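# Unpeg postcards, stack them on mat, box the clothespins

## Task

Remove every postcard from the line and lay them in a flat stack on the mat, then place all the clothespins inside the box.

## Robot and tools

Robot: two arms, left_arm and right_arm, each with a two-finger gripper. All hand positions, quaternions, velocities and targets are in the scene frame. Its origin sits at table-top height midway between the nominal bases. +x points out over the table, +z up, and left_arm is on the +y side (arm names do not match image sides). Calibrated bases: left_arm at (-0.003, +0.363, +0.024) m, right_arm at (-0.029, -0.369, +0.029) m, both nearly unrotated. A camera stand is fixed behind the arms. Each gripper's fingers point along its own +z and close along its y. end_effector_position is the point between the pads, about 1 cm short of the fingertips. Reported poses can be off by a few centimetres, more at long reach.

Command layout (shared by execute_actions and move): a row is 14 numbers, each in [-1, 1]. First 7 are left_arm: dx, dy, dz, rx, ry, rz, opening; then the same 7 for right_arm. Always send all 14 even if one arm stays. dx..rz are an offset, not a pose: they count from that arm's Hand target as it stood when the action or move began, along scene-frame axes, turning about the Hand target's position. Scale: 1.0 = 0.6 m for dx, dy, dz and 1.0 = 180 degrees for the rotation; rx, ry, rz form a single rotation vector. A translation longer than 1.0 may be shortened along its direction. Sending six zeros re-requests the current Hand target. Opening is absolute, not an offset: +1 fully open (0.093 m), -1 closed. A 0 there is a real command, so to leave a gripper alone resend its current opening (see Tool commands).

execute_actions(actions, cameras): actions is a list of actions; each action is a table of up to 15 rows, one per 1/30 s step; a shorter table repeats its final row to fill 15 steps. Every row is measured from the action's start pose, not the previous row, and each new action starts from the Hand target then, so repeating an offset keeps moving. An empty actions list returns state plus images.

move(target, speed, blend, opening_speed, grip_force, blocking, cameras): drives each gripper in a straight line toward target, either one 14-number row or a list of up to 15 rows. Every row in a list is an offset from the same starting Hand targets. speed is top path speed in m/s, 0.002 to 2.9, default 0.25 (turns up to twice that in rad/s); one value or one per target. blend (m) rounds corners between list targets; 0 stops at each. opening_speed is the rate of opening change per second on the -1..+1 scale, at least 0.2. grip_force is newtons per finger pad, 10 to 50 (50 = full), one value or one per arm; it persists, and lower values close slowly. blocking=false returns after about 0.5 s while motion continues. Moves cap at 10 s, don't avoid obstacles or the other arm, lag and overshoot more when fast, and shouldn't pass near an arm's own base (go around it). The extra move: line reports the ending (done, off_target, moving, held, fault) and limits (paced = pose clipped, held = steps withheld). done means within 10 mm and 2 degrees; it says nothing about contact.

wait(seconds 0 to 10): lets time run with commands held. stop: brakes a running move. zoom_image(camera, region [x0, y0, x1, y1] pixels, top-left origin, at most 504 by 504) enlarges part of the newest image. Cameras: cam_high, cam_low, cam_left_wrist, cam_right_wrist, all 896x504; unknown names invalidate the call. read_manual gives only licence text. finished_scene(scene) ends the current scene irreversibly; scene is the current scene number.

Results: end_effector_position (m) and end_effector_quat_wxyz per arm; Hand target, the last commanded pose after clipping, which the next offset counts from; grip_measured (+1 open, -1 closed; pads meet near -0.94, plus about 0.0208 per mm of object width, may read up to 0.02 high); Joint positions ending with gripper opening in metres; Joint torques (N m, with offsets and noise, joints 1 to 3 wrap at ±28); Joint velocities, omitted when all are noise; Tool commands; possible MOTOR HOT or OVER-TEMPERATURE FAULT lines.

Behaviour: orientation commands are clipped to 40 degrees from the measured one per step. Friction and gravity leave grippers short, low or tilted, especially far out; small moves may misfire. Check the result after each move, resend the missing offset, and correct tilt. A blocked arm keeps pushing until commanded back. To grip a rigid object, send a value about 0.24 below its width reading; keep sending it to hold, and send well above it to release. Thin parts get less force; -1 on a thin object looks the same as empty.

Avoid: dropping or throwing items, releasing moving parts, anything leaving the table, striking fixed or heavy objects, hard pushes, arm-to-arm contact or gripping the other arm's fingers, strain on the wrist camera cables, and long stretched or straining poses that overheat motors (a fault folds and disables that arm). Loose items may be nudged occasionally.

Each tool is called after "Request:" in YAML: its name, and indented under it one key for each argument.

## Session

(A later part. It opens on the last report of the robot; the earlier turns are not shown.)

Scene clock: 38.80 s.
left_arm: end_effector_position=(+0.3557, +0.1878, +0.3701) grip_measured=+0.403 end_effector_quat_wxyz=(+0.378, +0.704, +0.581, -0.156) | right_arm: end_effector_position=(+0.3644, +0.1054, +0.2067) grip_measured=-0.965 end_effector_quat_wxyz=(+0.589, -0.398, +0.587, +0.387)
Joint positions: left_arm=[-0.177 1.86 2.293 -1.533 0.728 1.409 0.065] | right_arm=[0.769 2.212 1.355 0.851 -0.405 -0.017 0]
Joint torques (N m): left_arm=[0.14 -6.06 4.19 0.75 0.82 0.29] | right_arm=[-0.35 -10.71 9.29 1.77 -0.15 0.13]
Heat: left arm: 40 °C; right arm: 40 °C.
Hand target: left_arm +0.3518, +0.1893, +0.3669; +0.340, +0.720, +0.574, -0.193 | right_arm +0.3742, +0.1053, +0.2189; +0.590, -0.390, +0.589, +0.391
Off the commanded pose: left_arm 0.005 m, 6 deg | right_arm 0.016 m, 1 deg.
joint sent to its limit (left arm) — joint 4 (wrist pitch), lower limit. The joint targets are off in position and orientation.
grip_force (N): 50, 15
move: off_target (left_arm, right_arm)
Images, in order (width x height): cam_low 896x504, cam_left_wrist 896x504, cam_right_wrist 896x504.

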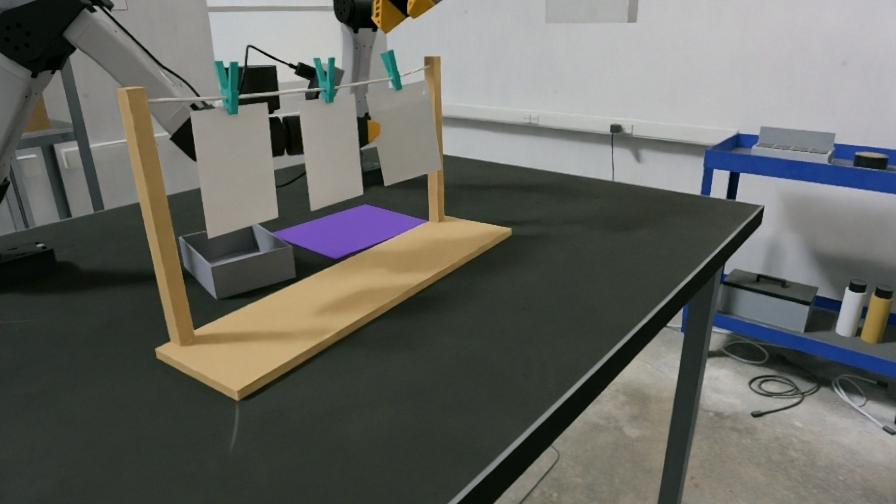

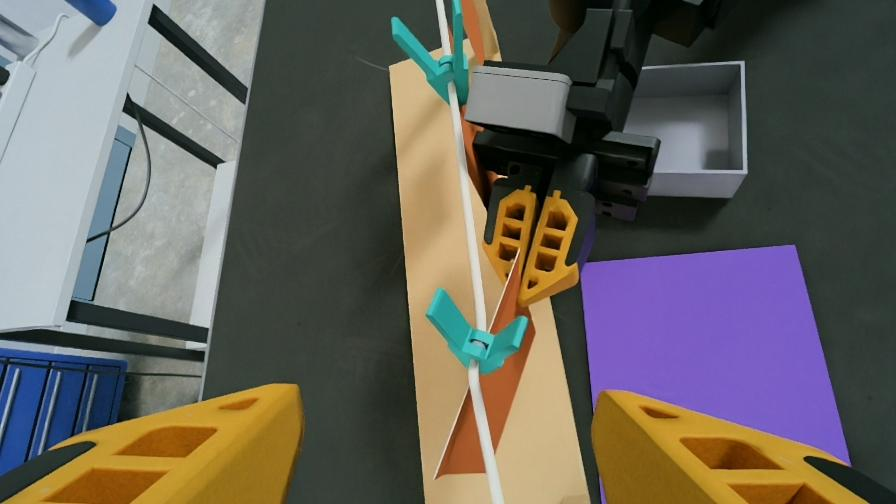

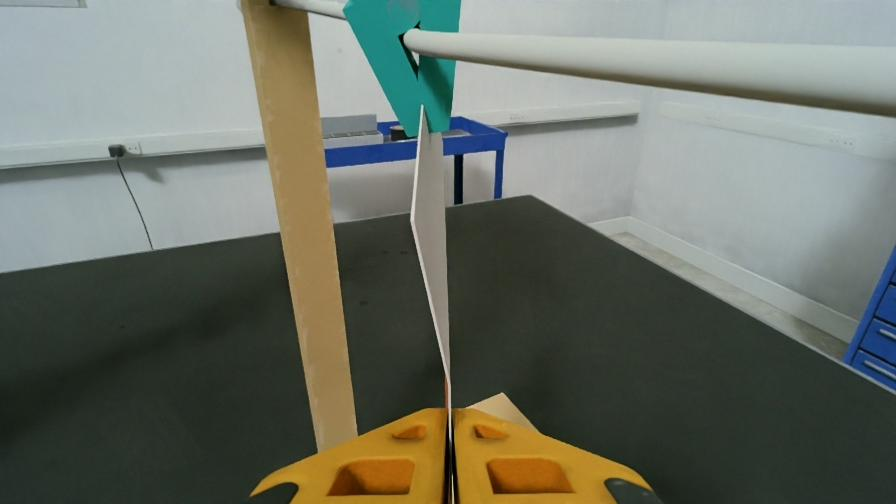

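Request:
move:
  target: [0.003,-0.038,-0.05,0,0,0,0.4, 0,0,0,0,0,0,-1]
  speed: 0.08
  cameras: ["cam_left_wrist","cam_low"]

Scene clock: 40.53 s.
left_arm: end_effector_position=(+0.3520, +0.1661, +0.3414) grip_measured=+0.403 end_effector_quat_wxyz=(+0.342, +0.716, +0.578, -0.192) | right_arm: end_effector_position=(+0.3644, +0.1054, +0.2067) grip_measured=-0.965 end_effector_quat_wxyz=(+0.589, -0.398, +0.587, +0.387)
Joint positions: left_arm=[-0.234 1.9 2.243 -1.533 0.728 1.409 0.065] | right_arm=[0.769 2.212 1.355 0.851 -0.405 -0.017 0]
Joint torques (N m): left_arm=[-0.68 -6.6 4.16 0.9 0.46 0.25] | right_arm=[-0.32 -10.69 9.22 1.78 -0.15 0.13]
Heat: left arm: 40 °C; right arm: 40 °C.
Hand target: left_arm +0.3536, +0.1665, +0.3369; +0.340, +0.720, +0.574, -0.193 | right_arm +0.3742, +0.1053, +0.2189; +0.590, -0.390, +0.589, +0.391
Off the commanded pose: left_arm 0.005 m, 1 deg | right_arm 0.016 m, 1 deg.
grip_force (N): 50, 15
move: off_target (right_arm)
Images, in order (width x height): cam_low 896x504, cam_left_wrist 896x504.

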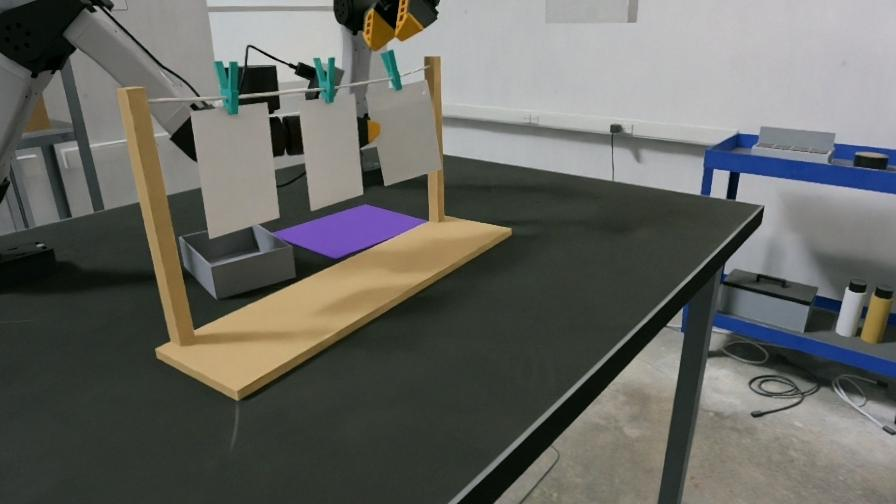

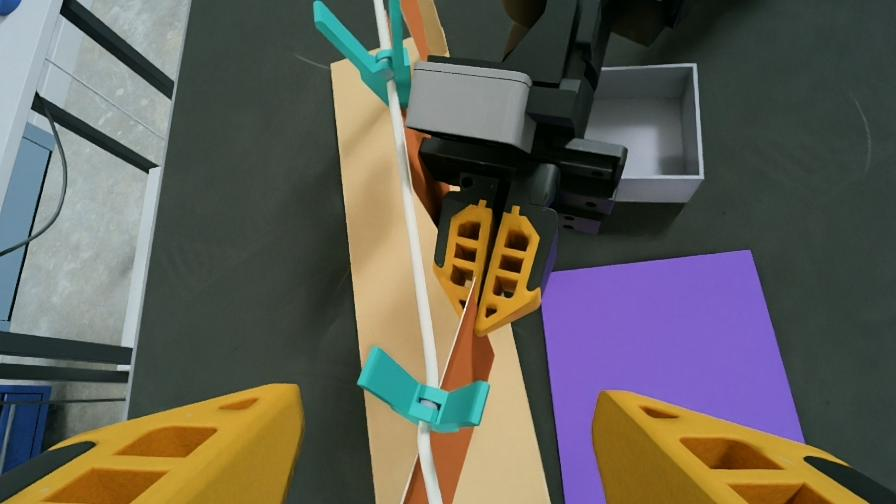

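Request:
move:
  target: [0.0117,-0.030,-0.029,0,0,0,0.4, 0,0,0,0,0,0,-1]
  speed: 0.06
  cameras: ["cam_left_wrist","cam_low"]

Scene clock: 42.47 s.
left_arm: end_effector_position=(+0.3527, +0.1484, +0.3198) grip_measured=+0.403 end_effector_quat_wxyz=(+0.329, +0.719, +0.576, -0.206) | right_arm: end_effector_position=(+0.3644, +0.1054, +0.2067) grip_measured=-0.965 end_effector_quat_wxyz=(+0.589, -0.398, +0.587, +0.387)
Joint positions: left_arm=[-0.278 1.9 2.15 -1.452 0.723 1.377 0.065] | right_arm=[0.769 2.212 1.355 0.851 -0.405 -0.017 0]
Joint torques (N m): left_arm=[-0.72 -7.46 4.23 1.27 0.32 -0.03] | right_arm=[-0.32 -10.71 9.24 1.78 -0.14 0.14]
Heat: left arm: 40 °C; right arm: 40 °C.
Hand target: left_arm +0.3606, +0.1485, +0.3195; +0.340, +0.720, +0.574, -0.193 | right_arm +0.3742, +0.1053, +0.2189; +0.590, -0.390, +0.589, +0.391
Off the commanded pose: left_arm 0.008 m, 2 deg | right_arm 0.016 m, 1 deg.
grip_force (N): 50, 15
move: off_target (right_arm)
Images, in order (width x height): cam_low 896x504, cam_left_wrist 896x504.

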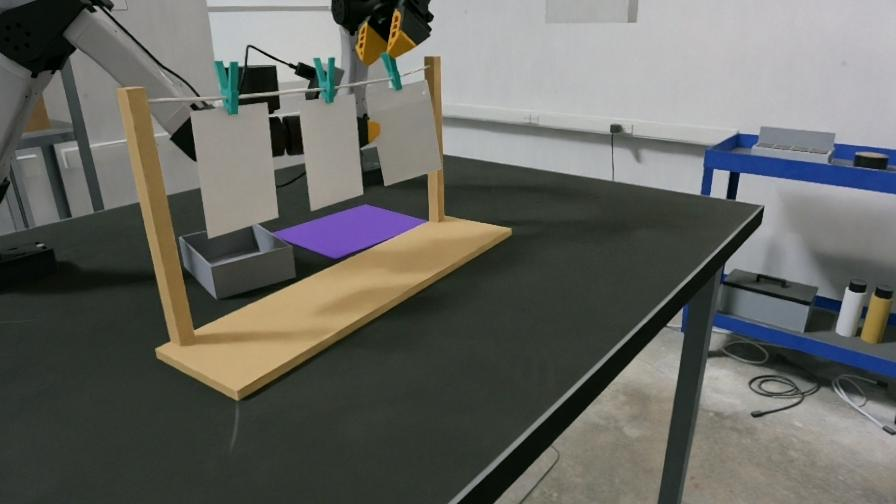

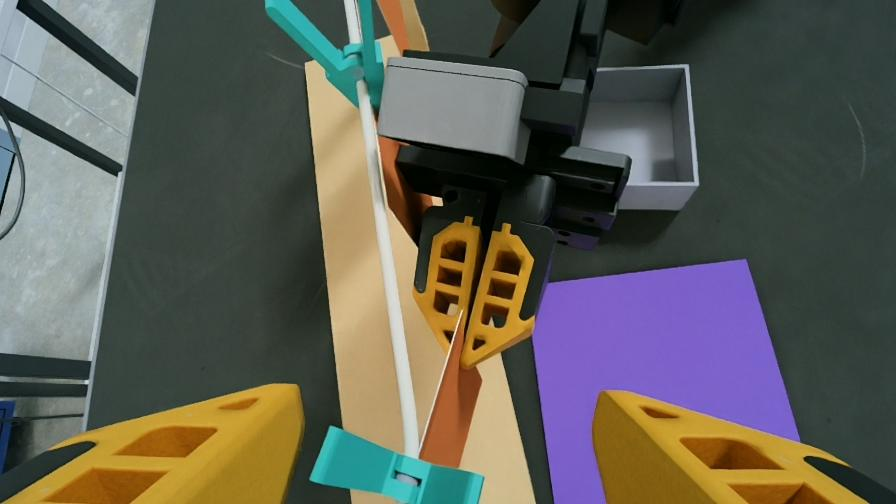

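Request:
move:
  target: [0.02,-0.002,0.006,0,0,0,0.4, 0,0,0,0,0,0,-1]
  speed: 0.06
  cameras: ["cam_left_wrist"]

Scene clock: 43.77 s.
left_arm: end_effector_position=(+0.3664, +0.1446, +0.3154) grip_measured=+0.403 end_effector_quat_wxyz=(+0.330, +0.719, +0.576, -0.205) | right_arm: end_effector_position=(+0.3644, +0.1054, +0.2067) grip_measured=-0.965 end_effector_quat_wxyz=(+0.589, -0.398, +0.587, +0.387)
Joint positions: left_arm=[-0.278 1.957 2.21 -1.452 0.723 1.377 0.065] | right_arm=[0.769 2.212 1.355 0.851 -0.405 -0.017 0]
Joint torques (N m): left_arm=[-0.23 -6.89 8.4 0.86 0.35 0.03] | right_arm=[-0.35 -10.67 9.29 1.78 -0.15 0.14]
Heat: left arm: 40 °C; right arm: 40 °C.
Hand target: left_arm +0.3726, +0.1473, +0.3231; +0.340, +0.720, +0.574, -0.193 | right_arm +0.3742, +0.1053, +0.2189; +0.590, -0.390, +0.589, +0.391
Off the commanded pose: left_arm 0.010 m, 2 deg | right_arm 0.016 m, 1 deg.
grip_force (N): 50, 15
move: off_target (right_arm)
Images, in order (width x height): cam_left_wrist 896x504.

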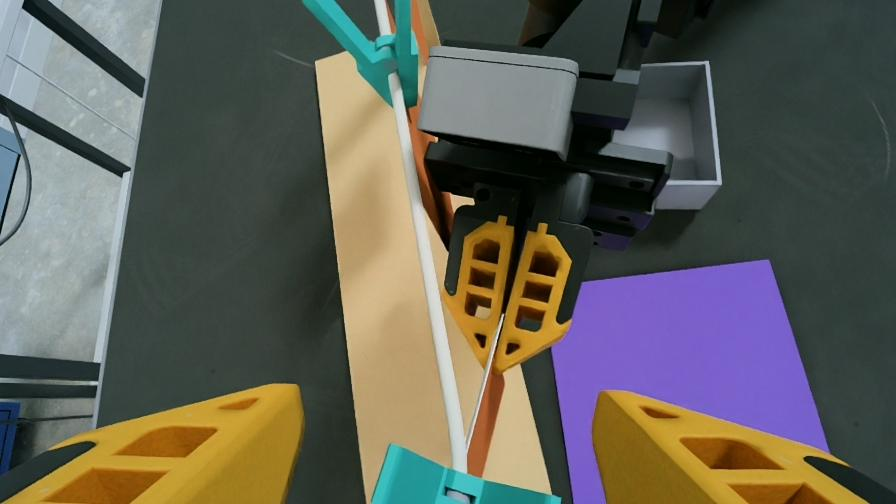

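Request:
move:
  target: [-0.006,0.002,0.004,0,0,0,-1, 0,0,0,0,0,0,-1]
  speed: 0.06
  opening_speed: 0.6
  cameras: ["cam_left_wrist","cam_right_wrist","cam_low"]

Scene clock: 46.77 s.
left_arm: end_effector_position=(+0.3664, +0.1446, +0.3154) grip_measured=-0.726 end_effector_quat_wxyz=(+0.330, +0.719, +0.576, -0.205) | right_arm: end_effector_position=(+0.3641, +0.1055, +0.2053) grip_measured=-0.965 end_effector_quat_wxyz=(+0.585, -0.396, +0.591, +0.389)
Joint positions: left_arm=[-0.278 1.957 2.21 -1.452 0.723 1.377 0.01] | right_arm=[0.769 2.212 1.355 0.845 -0.407 -0.008 0]
Joint torques (N m): left_arm=[-0.23 -7.84 7.95 0.79 0.34 0.05] | right_arm=[-0.38 -10.73 9.21 1.82 -0.13 0.14]
Heat: left arm: 41 °C; right arm: 40 °C.
Hand target: left_arm +0.3690, +0.1485, +0.3255; +0.340, +0.720, +0.574, -0.193 | right_arm +0.3742, +0.1053, +0.2189; +0.590, -0.390, +0.589, +0.391
Off the commanded pose: left_arm 0.011 m, 2 deg | right_arm 0.017 m, 1 deg.
grip_force (N): 50, 15
move: off_target (left_arm, right_arm)
Images, in order (width x height): cam_low 896x504, cam_left_wrist 896x504, cam_right_wrist 896x504.

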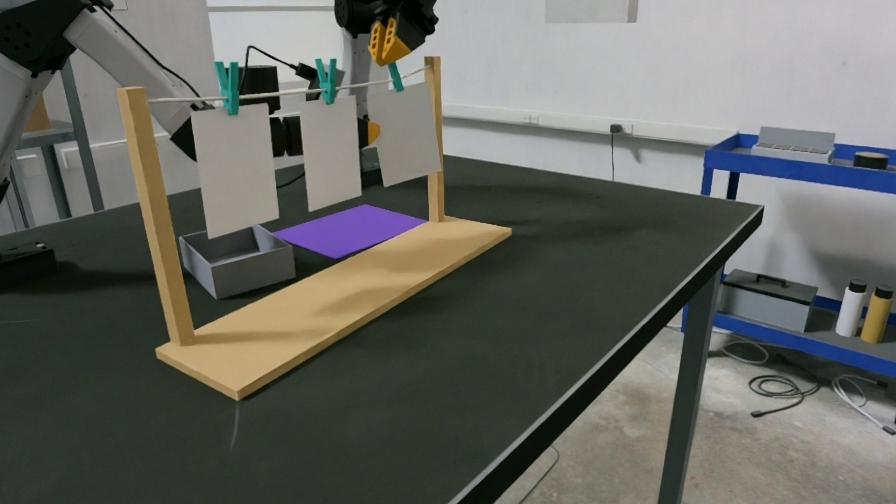

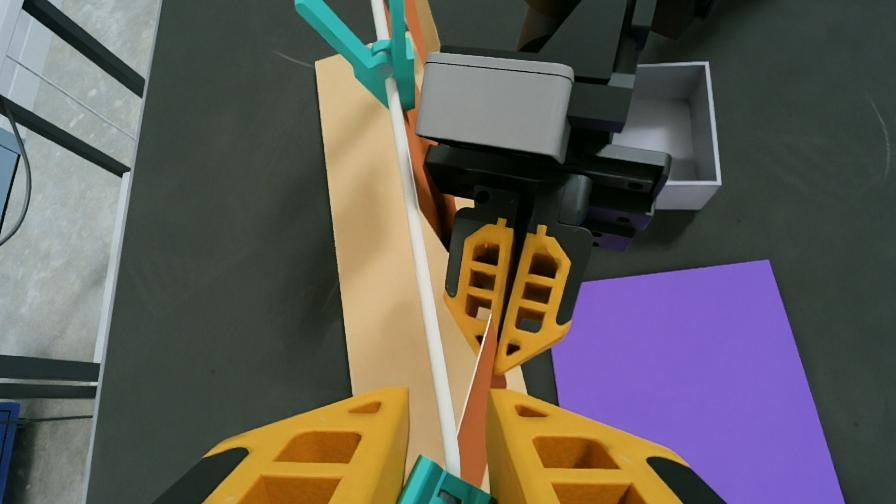

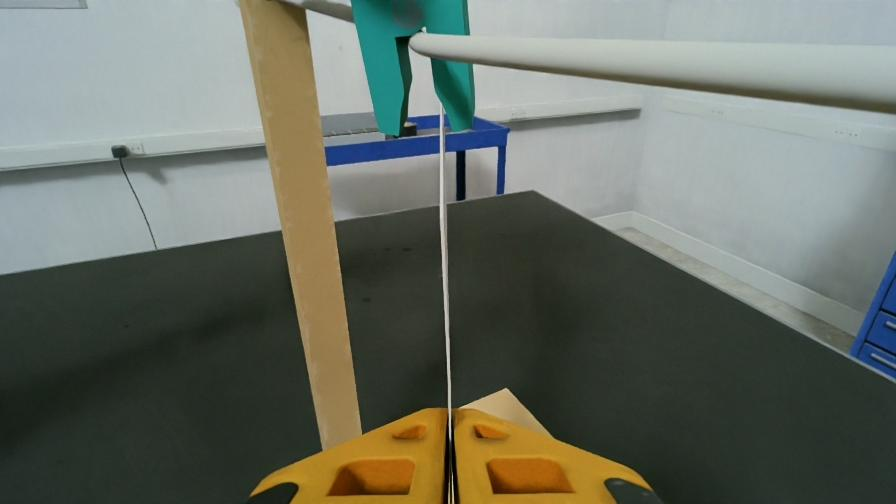

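Request:
move:
  target: [-0.012,0.008,0.085,0,0,0,-1, 0,0,0,0,0,0,-1]
  speed: 0.06
  cameras: ["cam_left_wrist","cam_right_wrist","cam_low"]

Scene clock: 48.63 s.
left_arm: end_effector_position=(+0.3615, +0.1466, +0.3557) grip_measured=-0.735 end_effector_quat_wxyz=(+0.350, +0.705, +0.584, -0.196) | right_arm: end_effector_position=(+0.3641, +0.1055, +0.2053) grip_measured=-0.965 end_effector_quat_wxyz=(+0.585, -0.396, +0.591, +0.389)
Joint positions: left_arm=[-0.277 1.981 2.411 -1.558 0.723 1.317 0.01] | right_arm=[0.769 2.212 1.355 0.845 -0.407 -0.008 0]
Joint torques (N m): left_arm=[0.55 -8.8 8.69 0.93 0.47 0.02] | right_arm=[-0.36 -10.71 9.21 1.84 -0.12 0.14]
Heat: left arm: 41 °C; right arm: 40 °C.
Hand target: left_arm +0.3618, +0.1533, +0.3765; +0.340, +0.720, +0.574, -0.193 | right_arm +0.3742, +0.1053, +0.2189; +0.590, -0.390, +0.589, +0.391
Off the commanded pose: left_arm 0.022 m, 2 deg | right_arm 0.017 m, 1 deg.
joint sent to its limit (left arm) — joint 4 (wrist pitch), lower limit. The joint targets are off in position and orientation.
grip_force (N): 50, 15
move: off_target (left_arm, right_arm)
Images, in order (width x height): cam_low 896x504, cam_left_wrist 896x504, cam_right_wrist 896x504.

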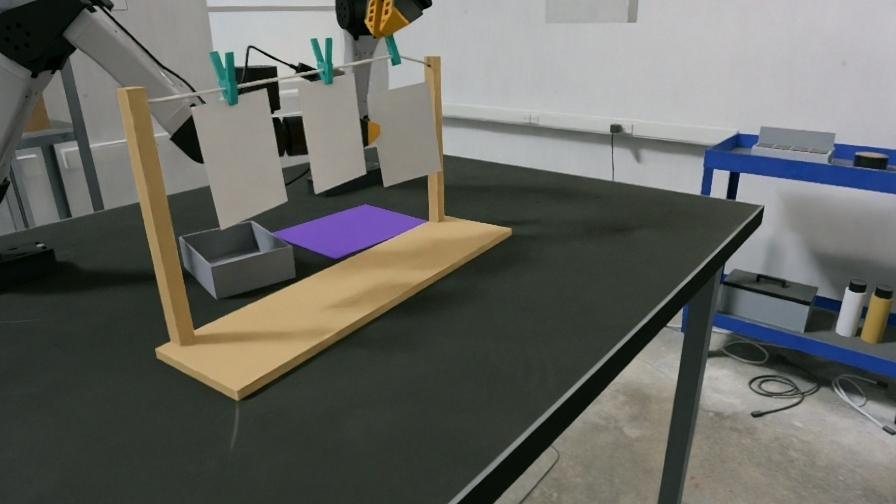

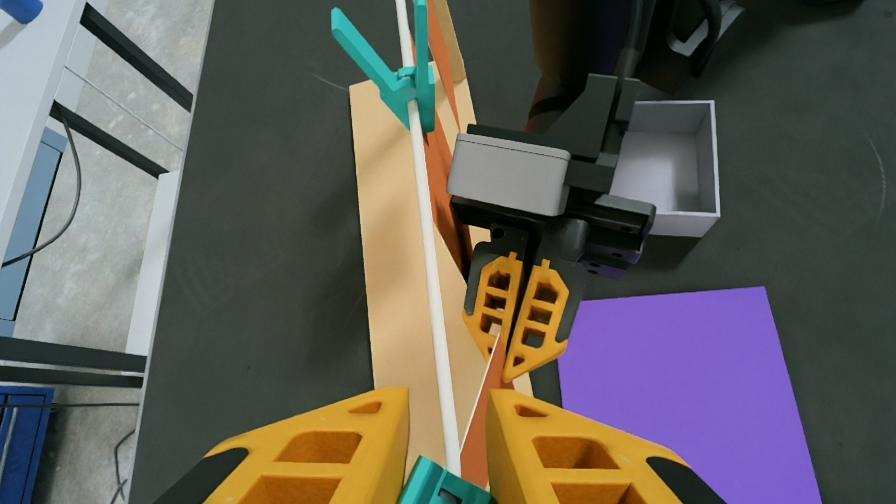

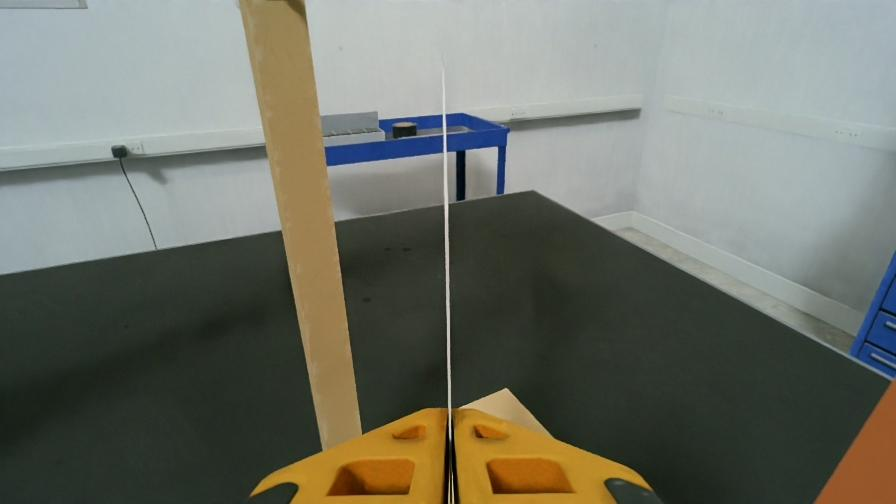

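Request:
move:
  target: [0,0,0,0,0,0.117,-1, 0,0,0,0,0,0,-1]
  speed: 0.1
  cameras: ["cam_left_wrist","cam_right_wrist","cam_low"]

Scene clock: 51.50 s.
left_arm: end_effector_position=(+0.3625, +0.1548, +0.3578) grip_measured=-0.735 end_effector_quat_wxyz=(+0.335, +0.602, +0.710, -0.144) | right_arm: end_effector_position=(+0.3641, +0.1055, +0.2053) grip_measured=-0.965 end_effector_quat_wxyz=(+0.585, -0.396, +0.591, +0.389)
Joint positions: left_arm=[-0.332 1.835 2.236 -1.392 0.499 0.929 0.01] | right_arm=[0.769 2.212 1.355 0.845 -0.407 -0.008 0]
Joint torques (N m): left_arm=[-0.96 -10.04 4.21 1.77 0.16 -0.05] | right_arm=[-0.4 -10.7 9.21 1.85 -0.12 0.13]
Heat: left arm: 41 °C; right arm: 41 °C.
Hand target: left_arm +0.3618, +0.1533, +0.3765; +0.369, +0.603, +0.696, -0.128 | right_arm +0.3742, +0.1053, +0.2189; +0.590, -0.390, +0.589, +0.391
Off the commanded pose: left_arm 0.019 m, 5 deg | right_arm 0.017 m, 1 deg.
grip_force (N): 50, 15
move: off_target (left_arm, right_arm)
Images, in order (width x height): cam_low 896x504, cam_left_wrist 896x504, cam_right_wrist 896x504.

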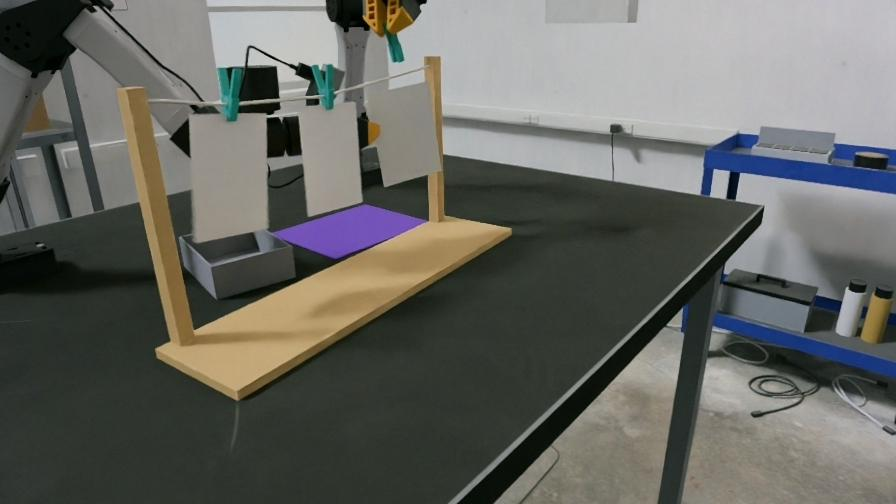

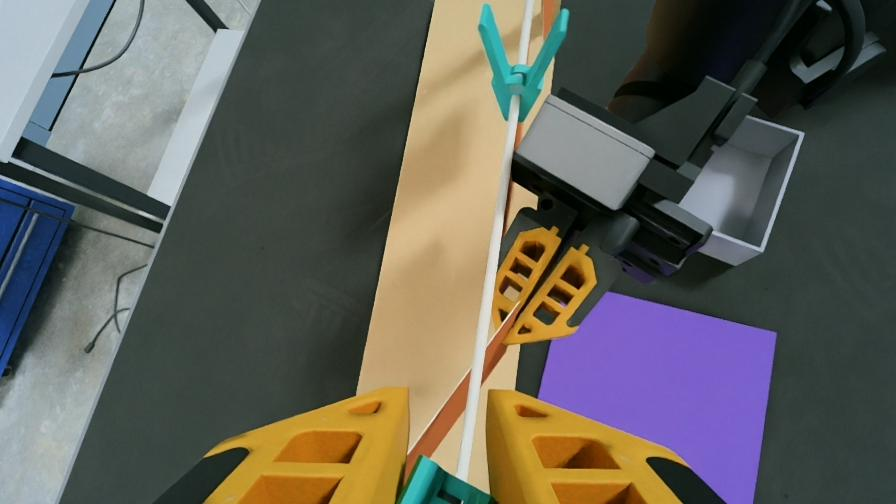

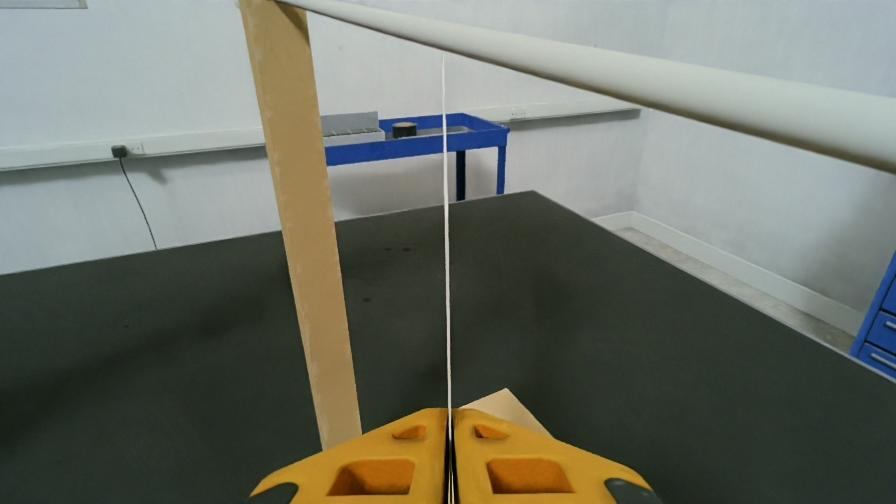

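Request:
move:
  target:
    - [-0.1,0.12,0.08,0,0,0,-1, -0.12,0.0,0.02,0,0,0,-1]
    - [-0.24,0.24,0.085,0,0,0,-1, -0.25,-0.08,0.05,0,0,0,-1]
  speed: 0.12
  blend: [0.03,0]
  cameras: ["all"]

Scene clock: 55.00 s.
left_arm: end_effector_position=(+0.2258, +0.3027, +0.4291) grip_measured=-0.735 end_effector_quat_wxyz=(+0.461, +0.537, +0.706, -0.026) | right_arm: end_effector_position=(+0.2230, +0.0617, +0.2193) grip_measured=-0.965 end_effector_quat_wxyz=(+0.557, -0.409, +0.614, +0.381)
Joint positions: left_arm=[0.223 1.196 1.862 -1.533 0.72 1.254 0.01] | right_arm=[0.967 1.747 0.812 0.845 -0.218 -0.008 0]
Joint torques (N m): left_arm=[0.16 -1.35 3.41 1.1 0.71 0.25] | right_arm=[0.44 -9.83 4.67 2.82 0.19 0.13]
Heat: left arm: 41 °C; right arm: 41 °C.
Hand target: left_arm +0.2178, +0.2973, +0.4275; +0.369, +0.603, +0.696, -0.128 | right_arm +0.2242, +0.0573, +0.2489; +0.590, -0.390, +0.589, +0.391
Off the commanded pose: left_arm 0.010 m, 17 deg | right_arm 0.030 m, 5 deg.
joint sent to its limit (left arm) — joint 4 (wrist pitch), lower limit. The joint targets are off in position and orientation.
grip_force (N): 50, 15
move: off_target (left_arm, right_arm)

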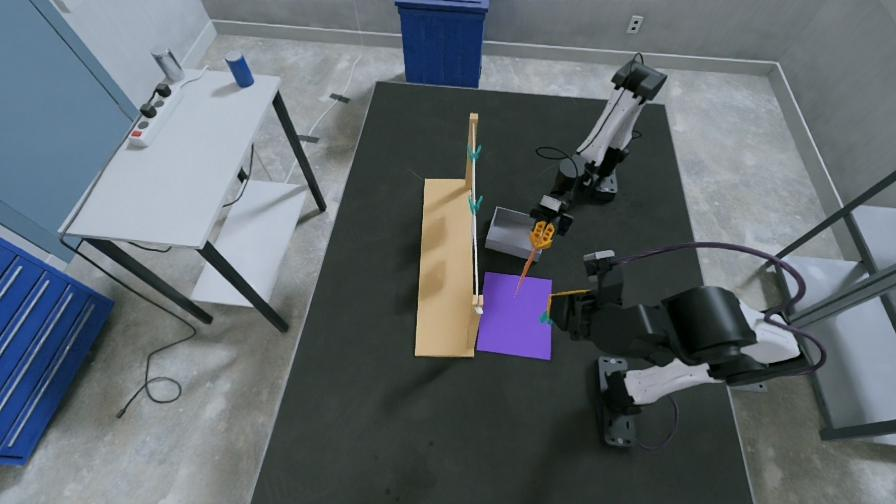

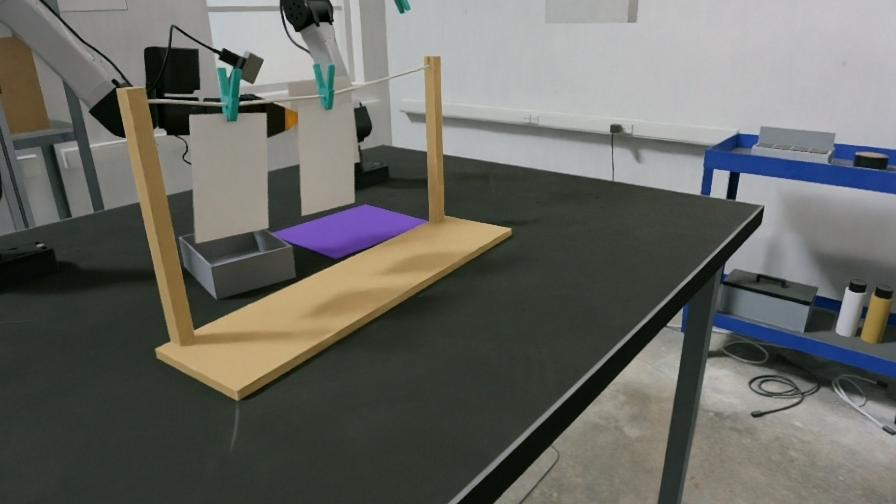

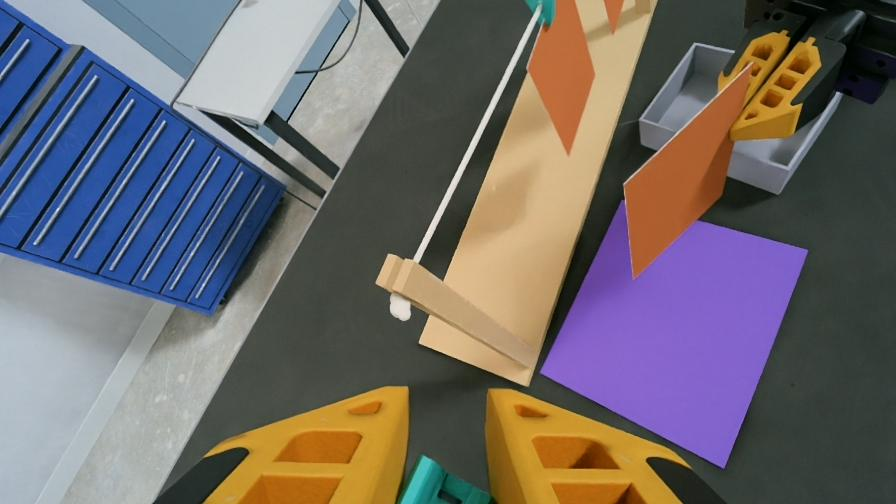

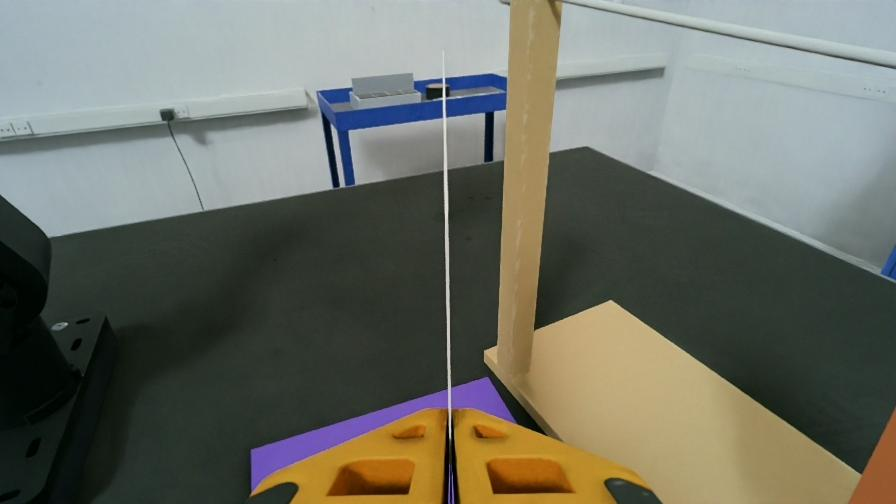

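Request:
move:
  target: [0,0,0,0,0,0,-1, -0.04,0.121,-0.05,-0.4466,-0.2421,-0.1616,-1]
  speed: 0.15
  cameras: ["all"]

Scene clock: 63.73 s.
left_arm: end_effector_position=(+0.2258, +0.3027, +0.4291) grip_measured=-0.735 end_effector_quat_wxyz=(+0.461, +0.537, +0.706, -0.026) | right_arm: end_effector_position=(+0.1977, +0.1301, +0.1994) grip_measured=-0.968 end_effector_quat_wxyz=(-0.430, +0.644, -0.520, +0.360)
Joint positions: left_arm=[0.223 1.196 1.862 -1.533 0.72 1.254 0.01] | right_arm=[1.415 2.208 1.821 -0.477 1.061 -0.792 0]
Joint torques (N m): left_arm=[0.16 -1.35 3.41 1.1 0.72 0.27] | right_arm=[0.62 -11.17 9.73 1.23 0.68 0.04]
Heat: left arm: 40 °C; right arm: 41 °C.
Hand target: left_arm +0.2178, +0.2973, +0.4275; +0.369, +0.603, +0.696, -0.128 | right_arm +0.2002, +0.1299, +0.2189; -0.438, +0.627, -0.527, +0.370
Off the commanded pose: left_arm 0.010 m, 17 deg | right_arm 0.020 m, 3 deg.
joint sent to its limit (left arm) — joint 4 (wrist pitch), lower limit. The joint targets are off in position and orientation.
grip_force (N): 50, 15
move: off_target (left_arm, right_arm)

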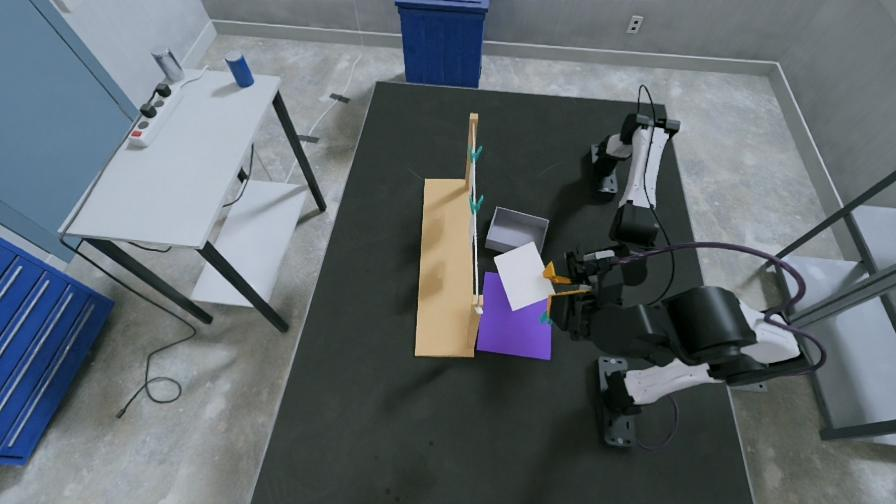

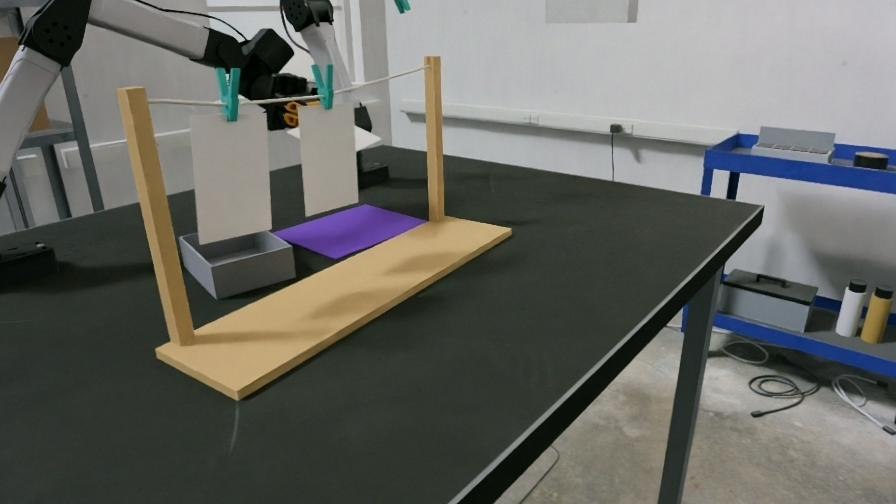

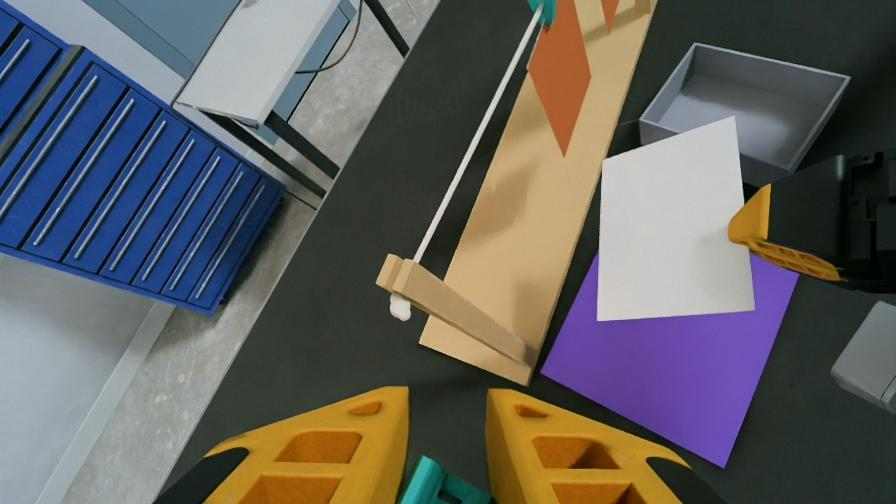

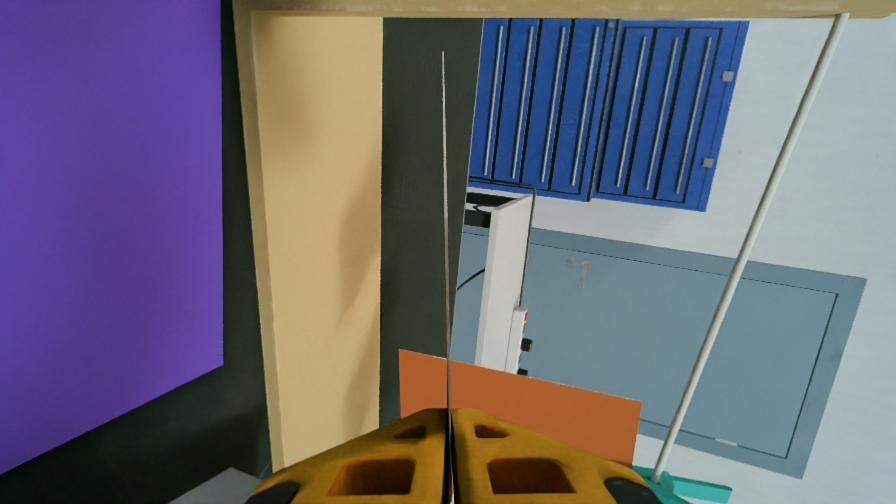

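Request:
move:
  target: [0,0,0,0,0,0,-1, 0.035,0.067,-0.165,0,0,-0.061,-1]
  speed: 0.12
  cameras: ["all"]

Scene clock: 67.17 s.
left_arm: end_effector_position=(+0.2258, +0.3027, +0.4291) grip_measured=-0.735 end_effector_quat_wxyz=(+0.461, +0.537, +0.706, -0.026) | right_arm: end_effector_position=(+0.2113, +0.1731, +0.0997) grip_measured=-0.968 end_effector_quat_wxyz=(-0.388, +0.601, -0.571, +0.401)
Joint positions: left_arm=[0.223 1.196 1.862 -1.533 0.72 1.254 0.01] | right_arm=[1.415 2.786 2.534 -0.939 1.154 -0.454 0]
Joint torques (N m): left_arm=[0.14 -1.35 3.37 1.11 0.71 0.27] | right_arm=[-0.44 -13.71 9.22 0.83 0.82 0.21]
Heat: left arm: 40 °C; right arm: 42 °C.
Hand target: left_arm +0.2178, +0.2973, +0.4275; +0.369, +0.603, +0.696, -0.128 | right_arm +0.2212, +0.1701, +0.1199; -0.401, +0.574, -0.584, +0.410
Off the commanded pose: left_arm 0.010 m, 17 deg | right_arm 0.023 m, 4 deg.
joint sent to its limit (left arm) — joint 4 (wrist pitch), lower limit. The joint targets are off in position and orientation.
grip_force (N): 50, 15
move: off_target (left_arm, right_arm)

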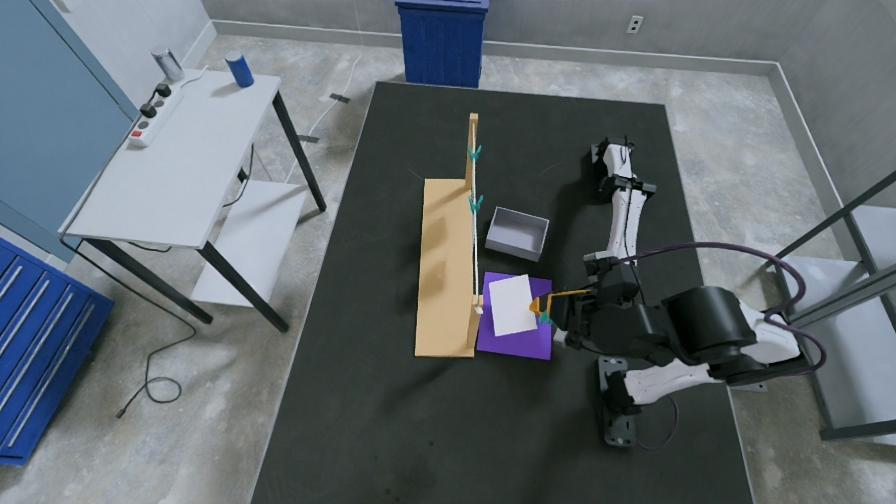

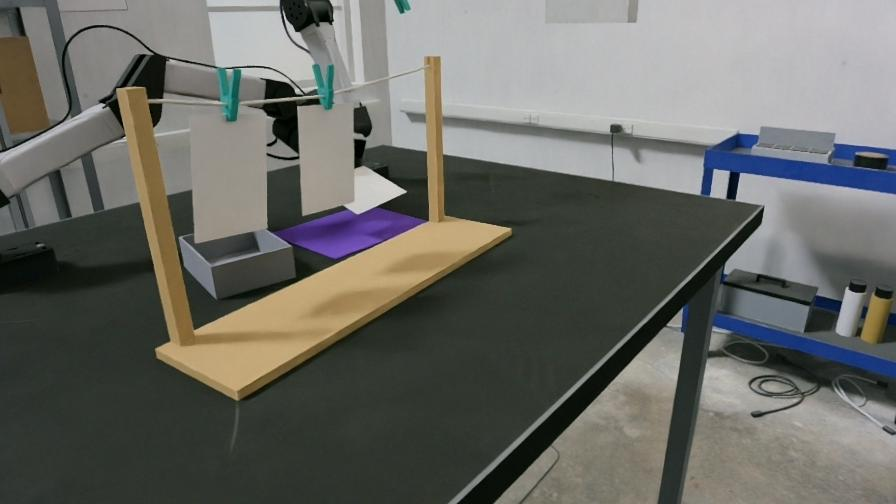

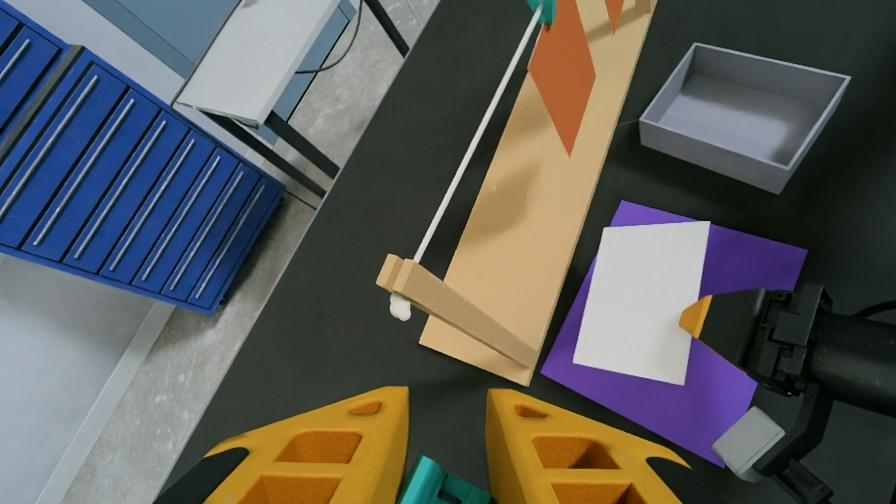

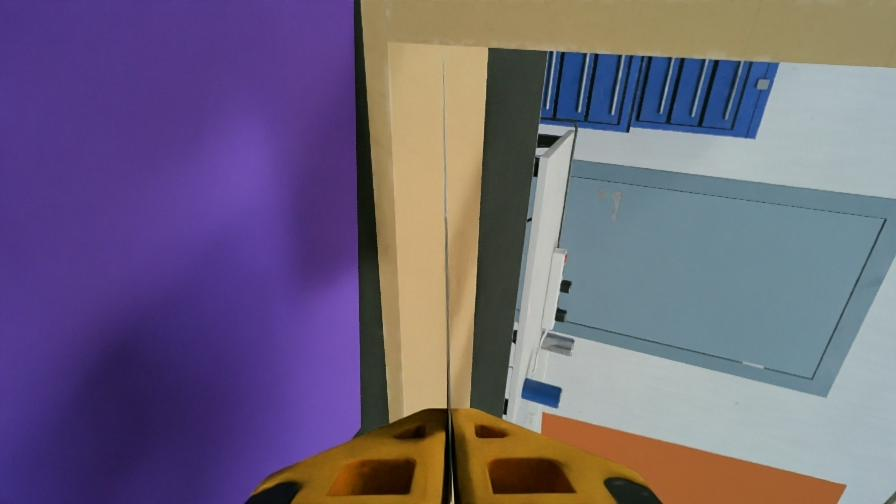

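Request:
move:
  target: [0,0,0,0,0,0,-1, 0.006,-0.002,-0.09,0,0,0,-1]
  speed: 0.08
  cameras: ["cam_high","cam_left_wrist","cam_right_wrist"]

Scene clock: 69.20 s.
left_arm: end_effector_position=(+0.2258, +0.3027, +0.4291) grip_measured=-0.735 end_effector_quat_wxyz=(+0.461, +0.537, +0.706, -0.026) | right_arm: end_effector_position=(+0.2149, +0.1679, +0.0509) grip_measured=-0.968 end_effector_quat_wxyz=(-0.374, +0.603, -0.573, +0.410)
Joint positions: left_arm=[0.223 1.196 1.862 -1.533 0.72 1.254 0.01] | right_arm=[1.407 2.853 2.485 -0.875 1.154 -0.428 0]
Joint torques (N m): left_arm=[0.12 -1.33 3.43 1.11 0.72 0.26] | right_arm=[-0.29 -14.89 4.72 1.39 0.81 0.16]
Heat: left arm: 40 °C; right arm: 43 °C.
Hand target: left_arm +0.2178, +0.2973, +0.4275; +0.369, +0.603, +0.696, -0.128 | right_arm +0.2248, +0.1689, +0.0659; -0.401, +0.574, -0.584, +0.410
Off the commanded pose: left_arm 0.010 m, 17 deg | right_arm 0.018 m, 5 deg.
joint sent to its limit (left arm) — joint 4 (wrist pitch), lower limit. The joint targets are off in position and orientation.
grip_force (N): 50, 15
move: off_target (left_arm, right_arm)
Images, in order (width x height): cam_high 896x504, cam_left_wrist 896x504, cam_right_wrist 896x504.

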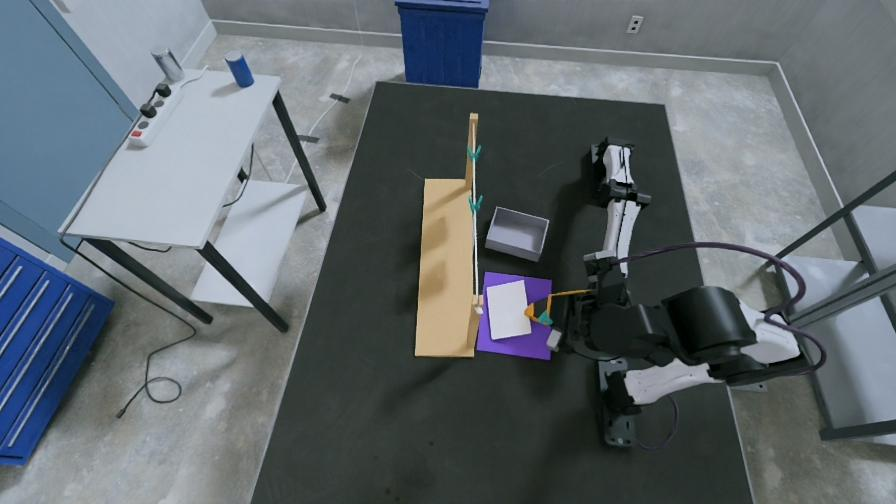

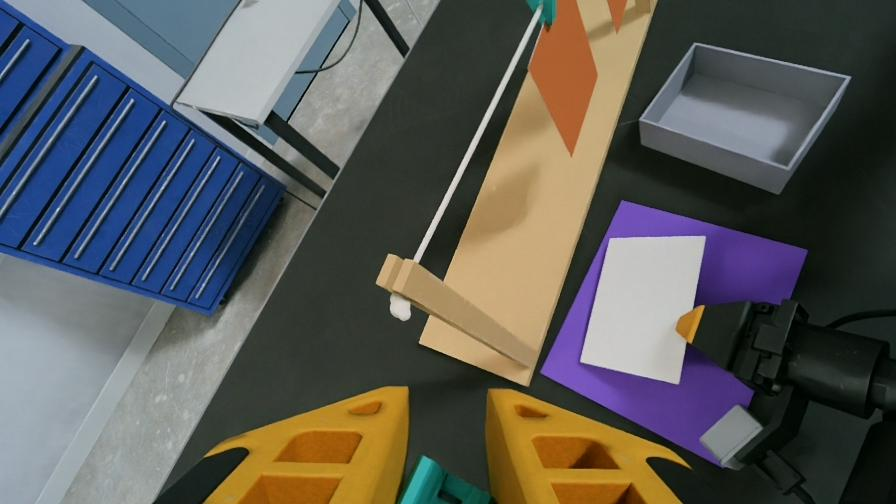

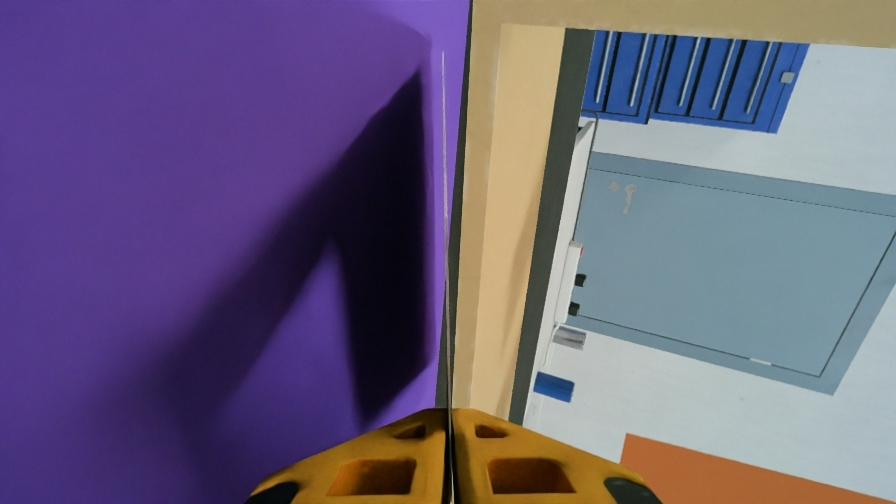

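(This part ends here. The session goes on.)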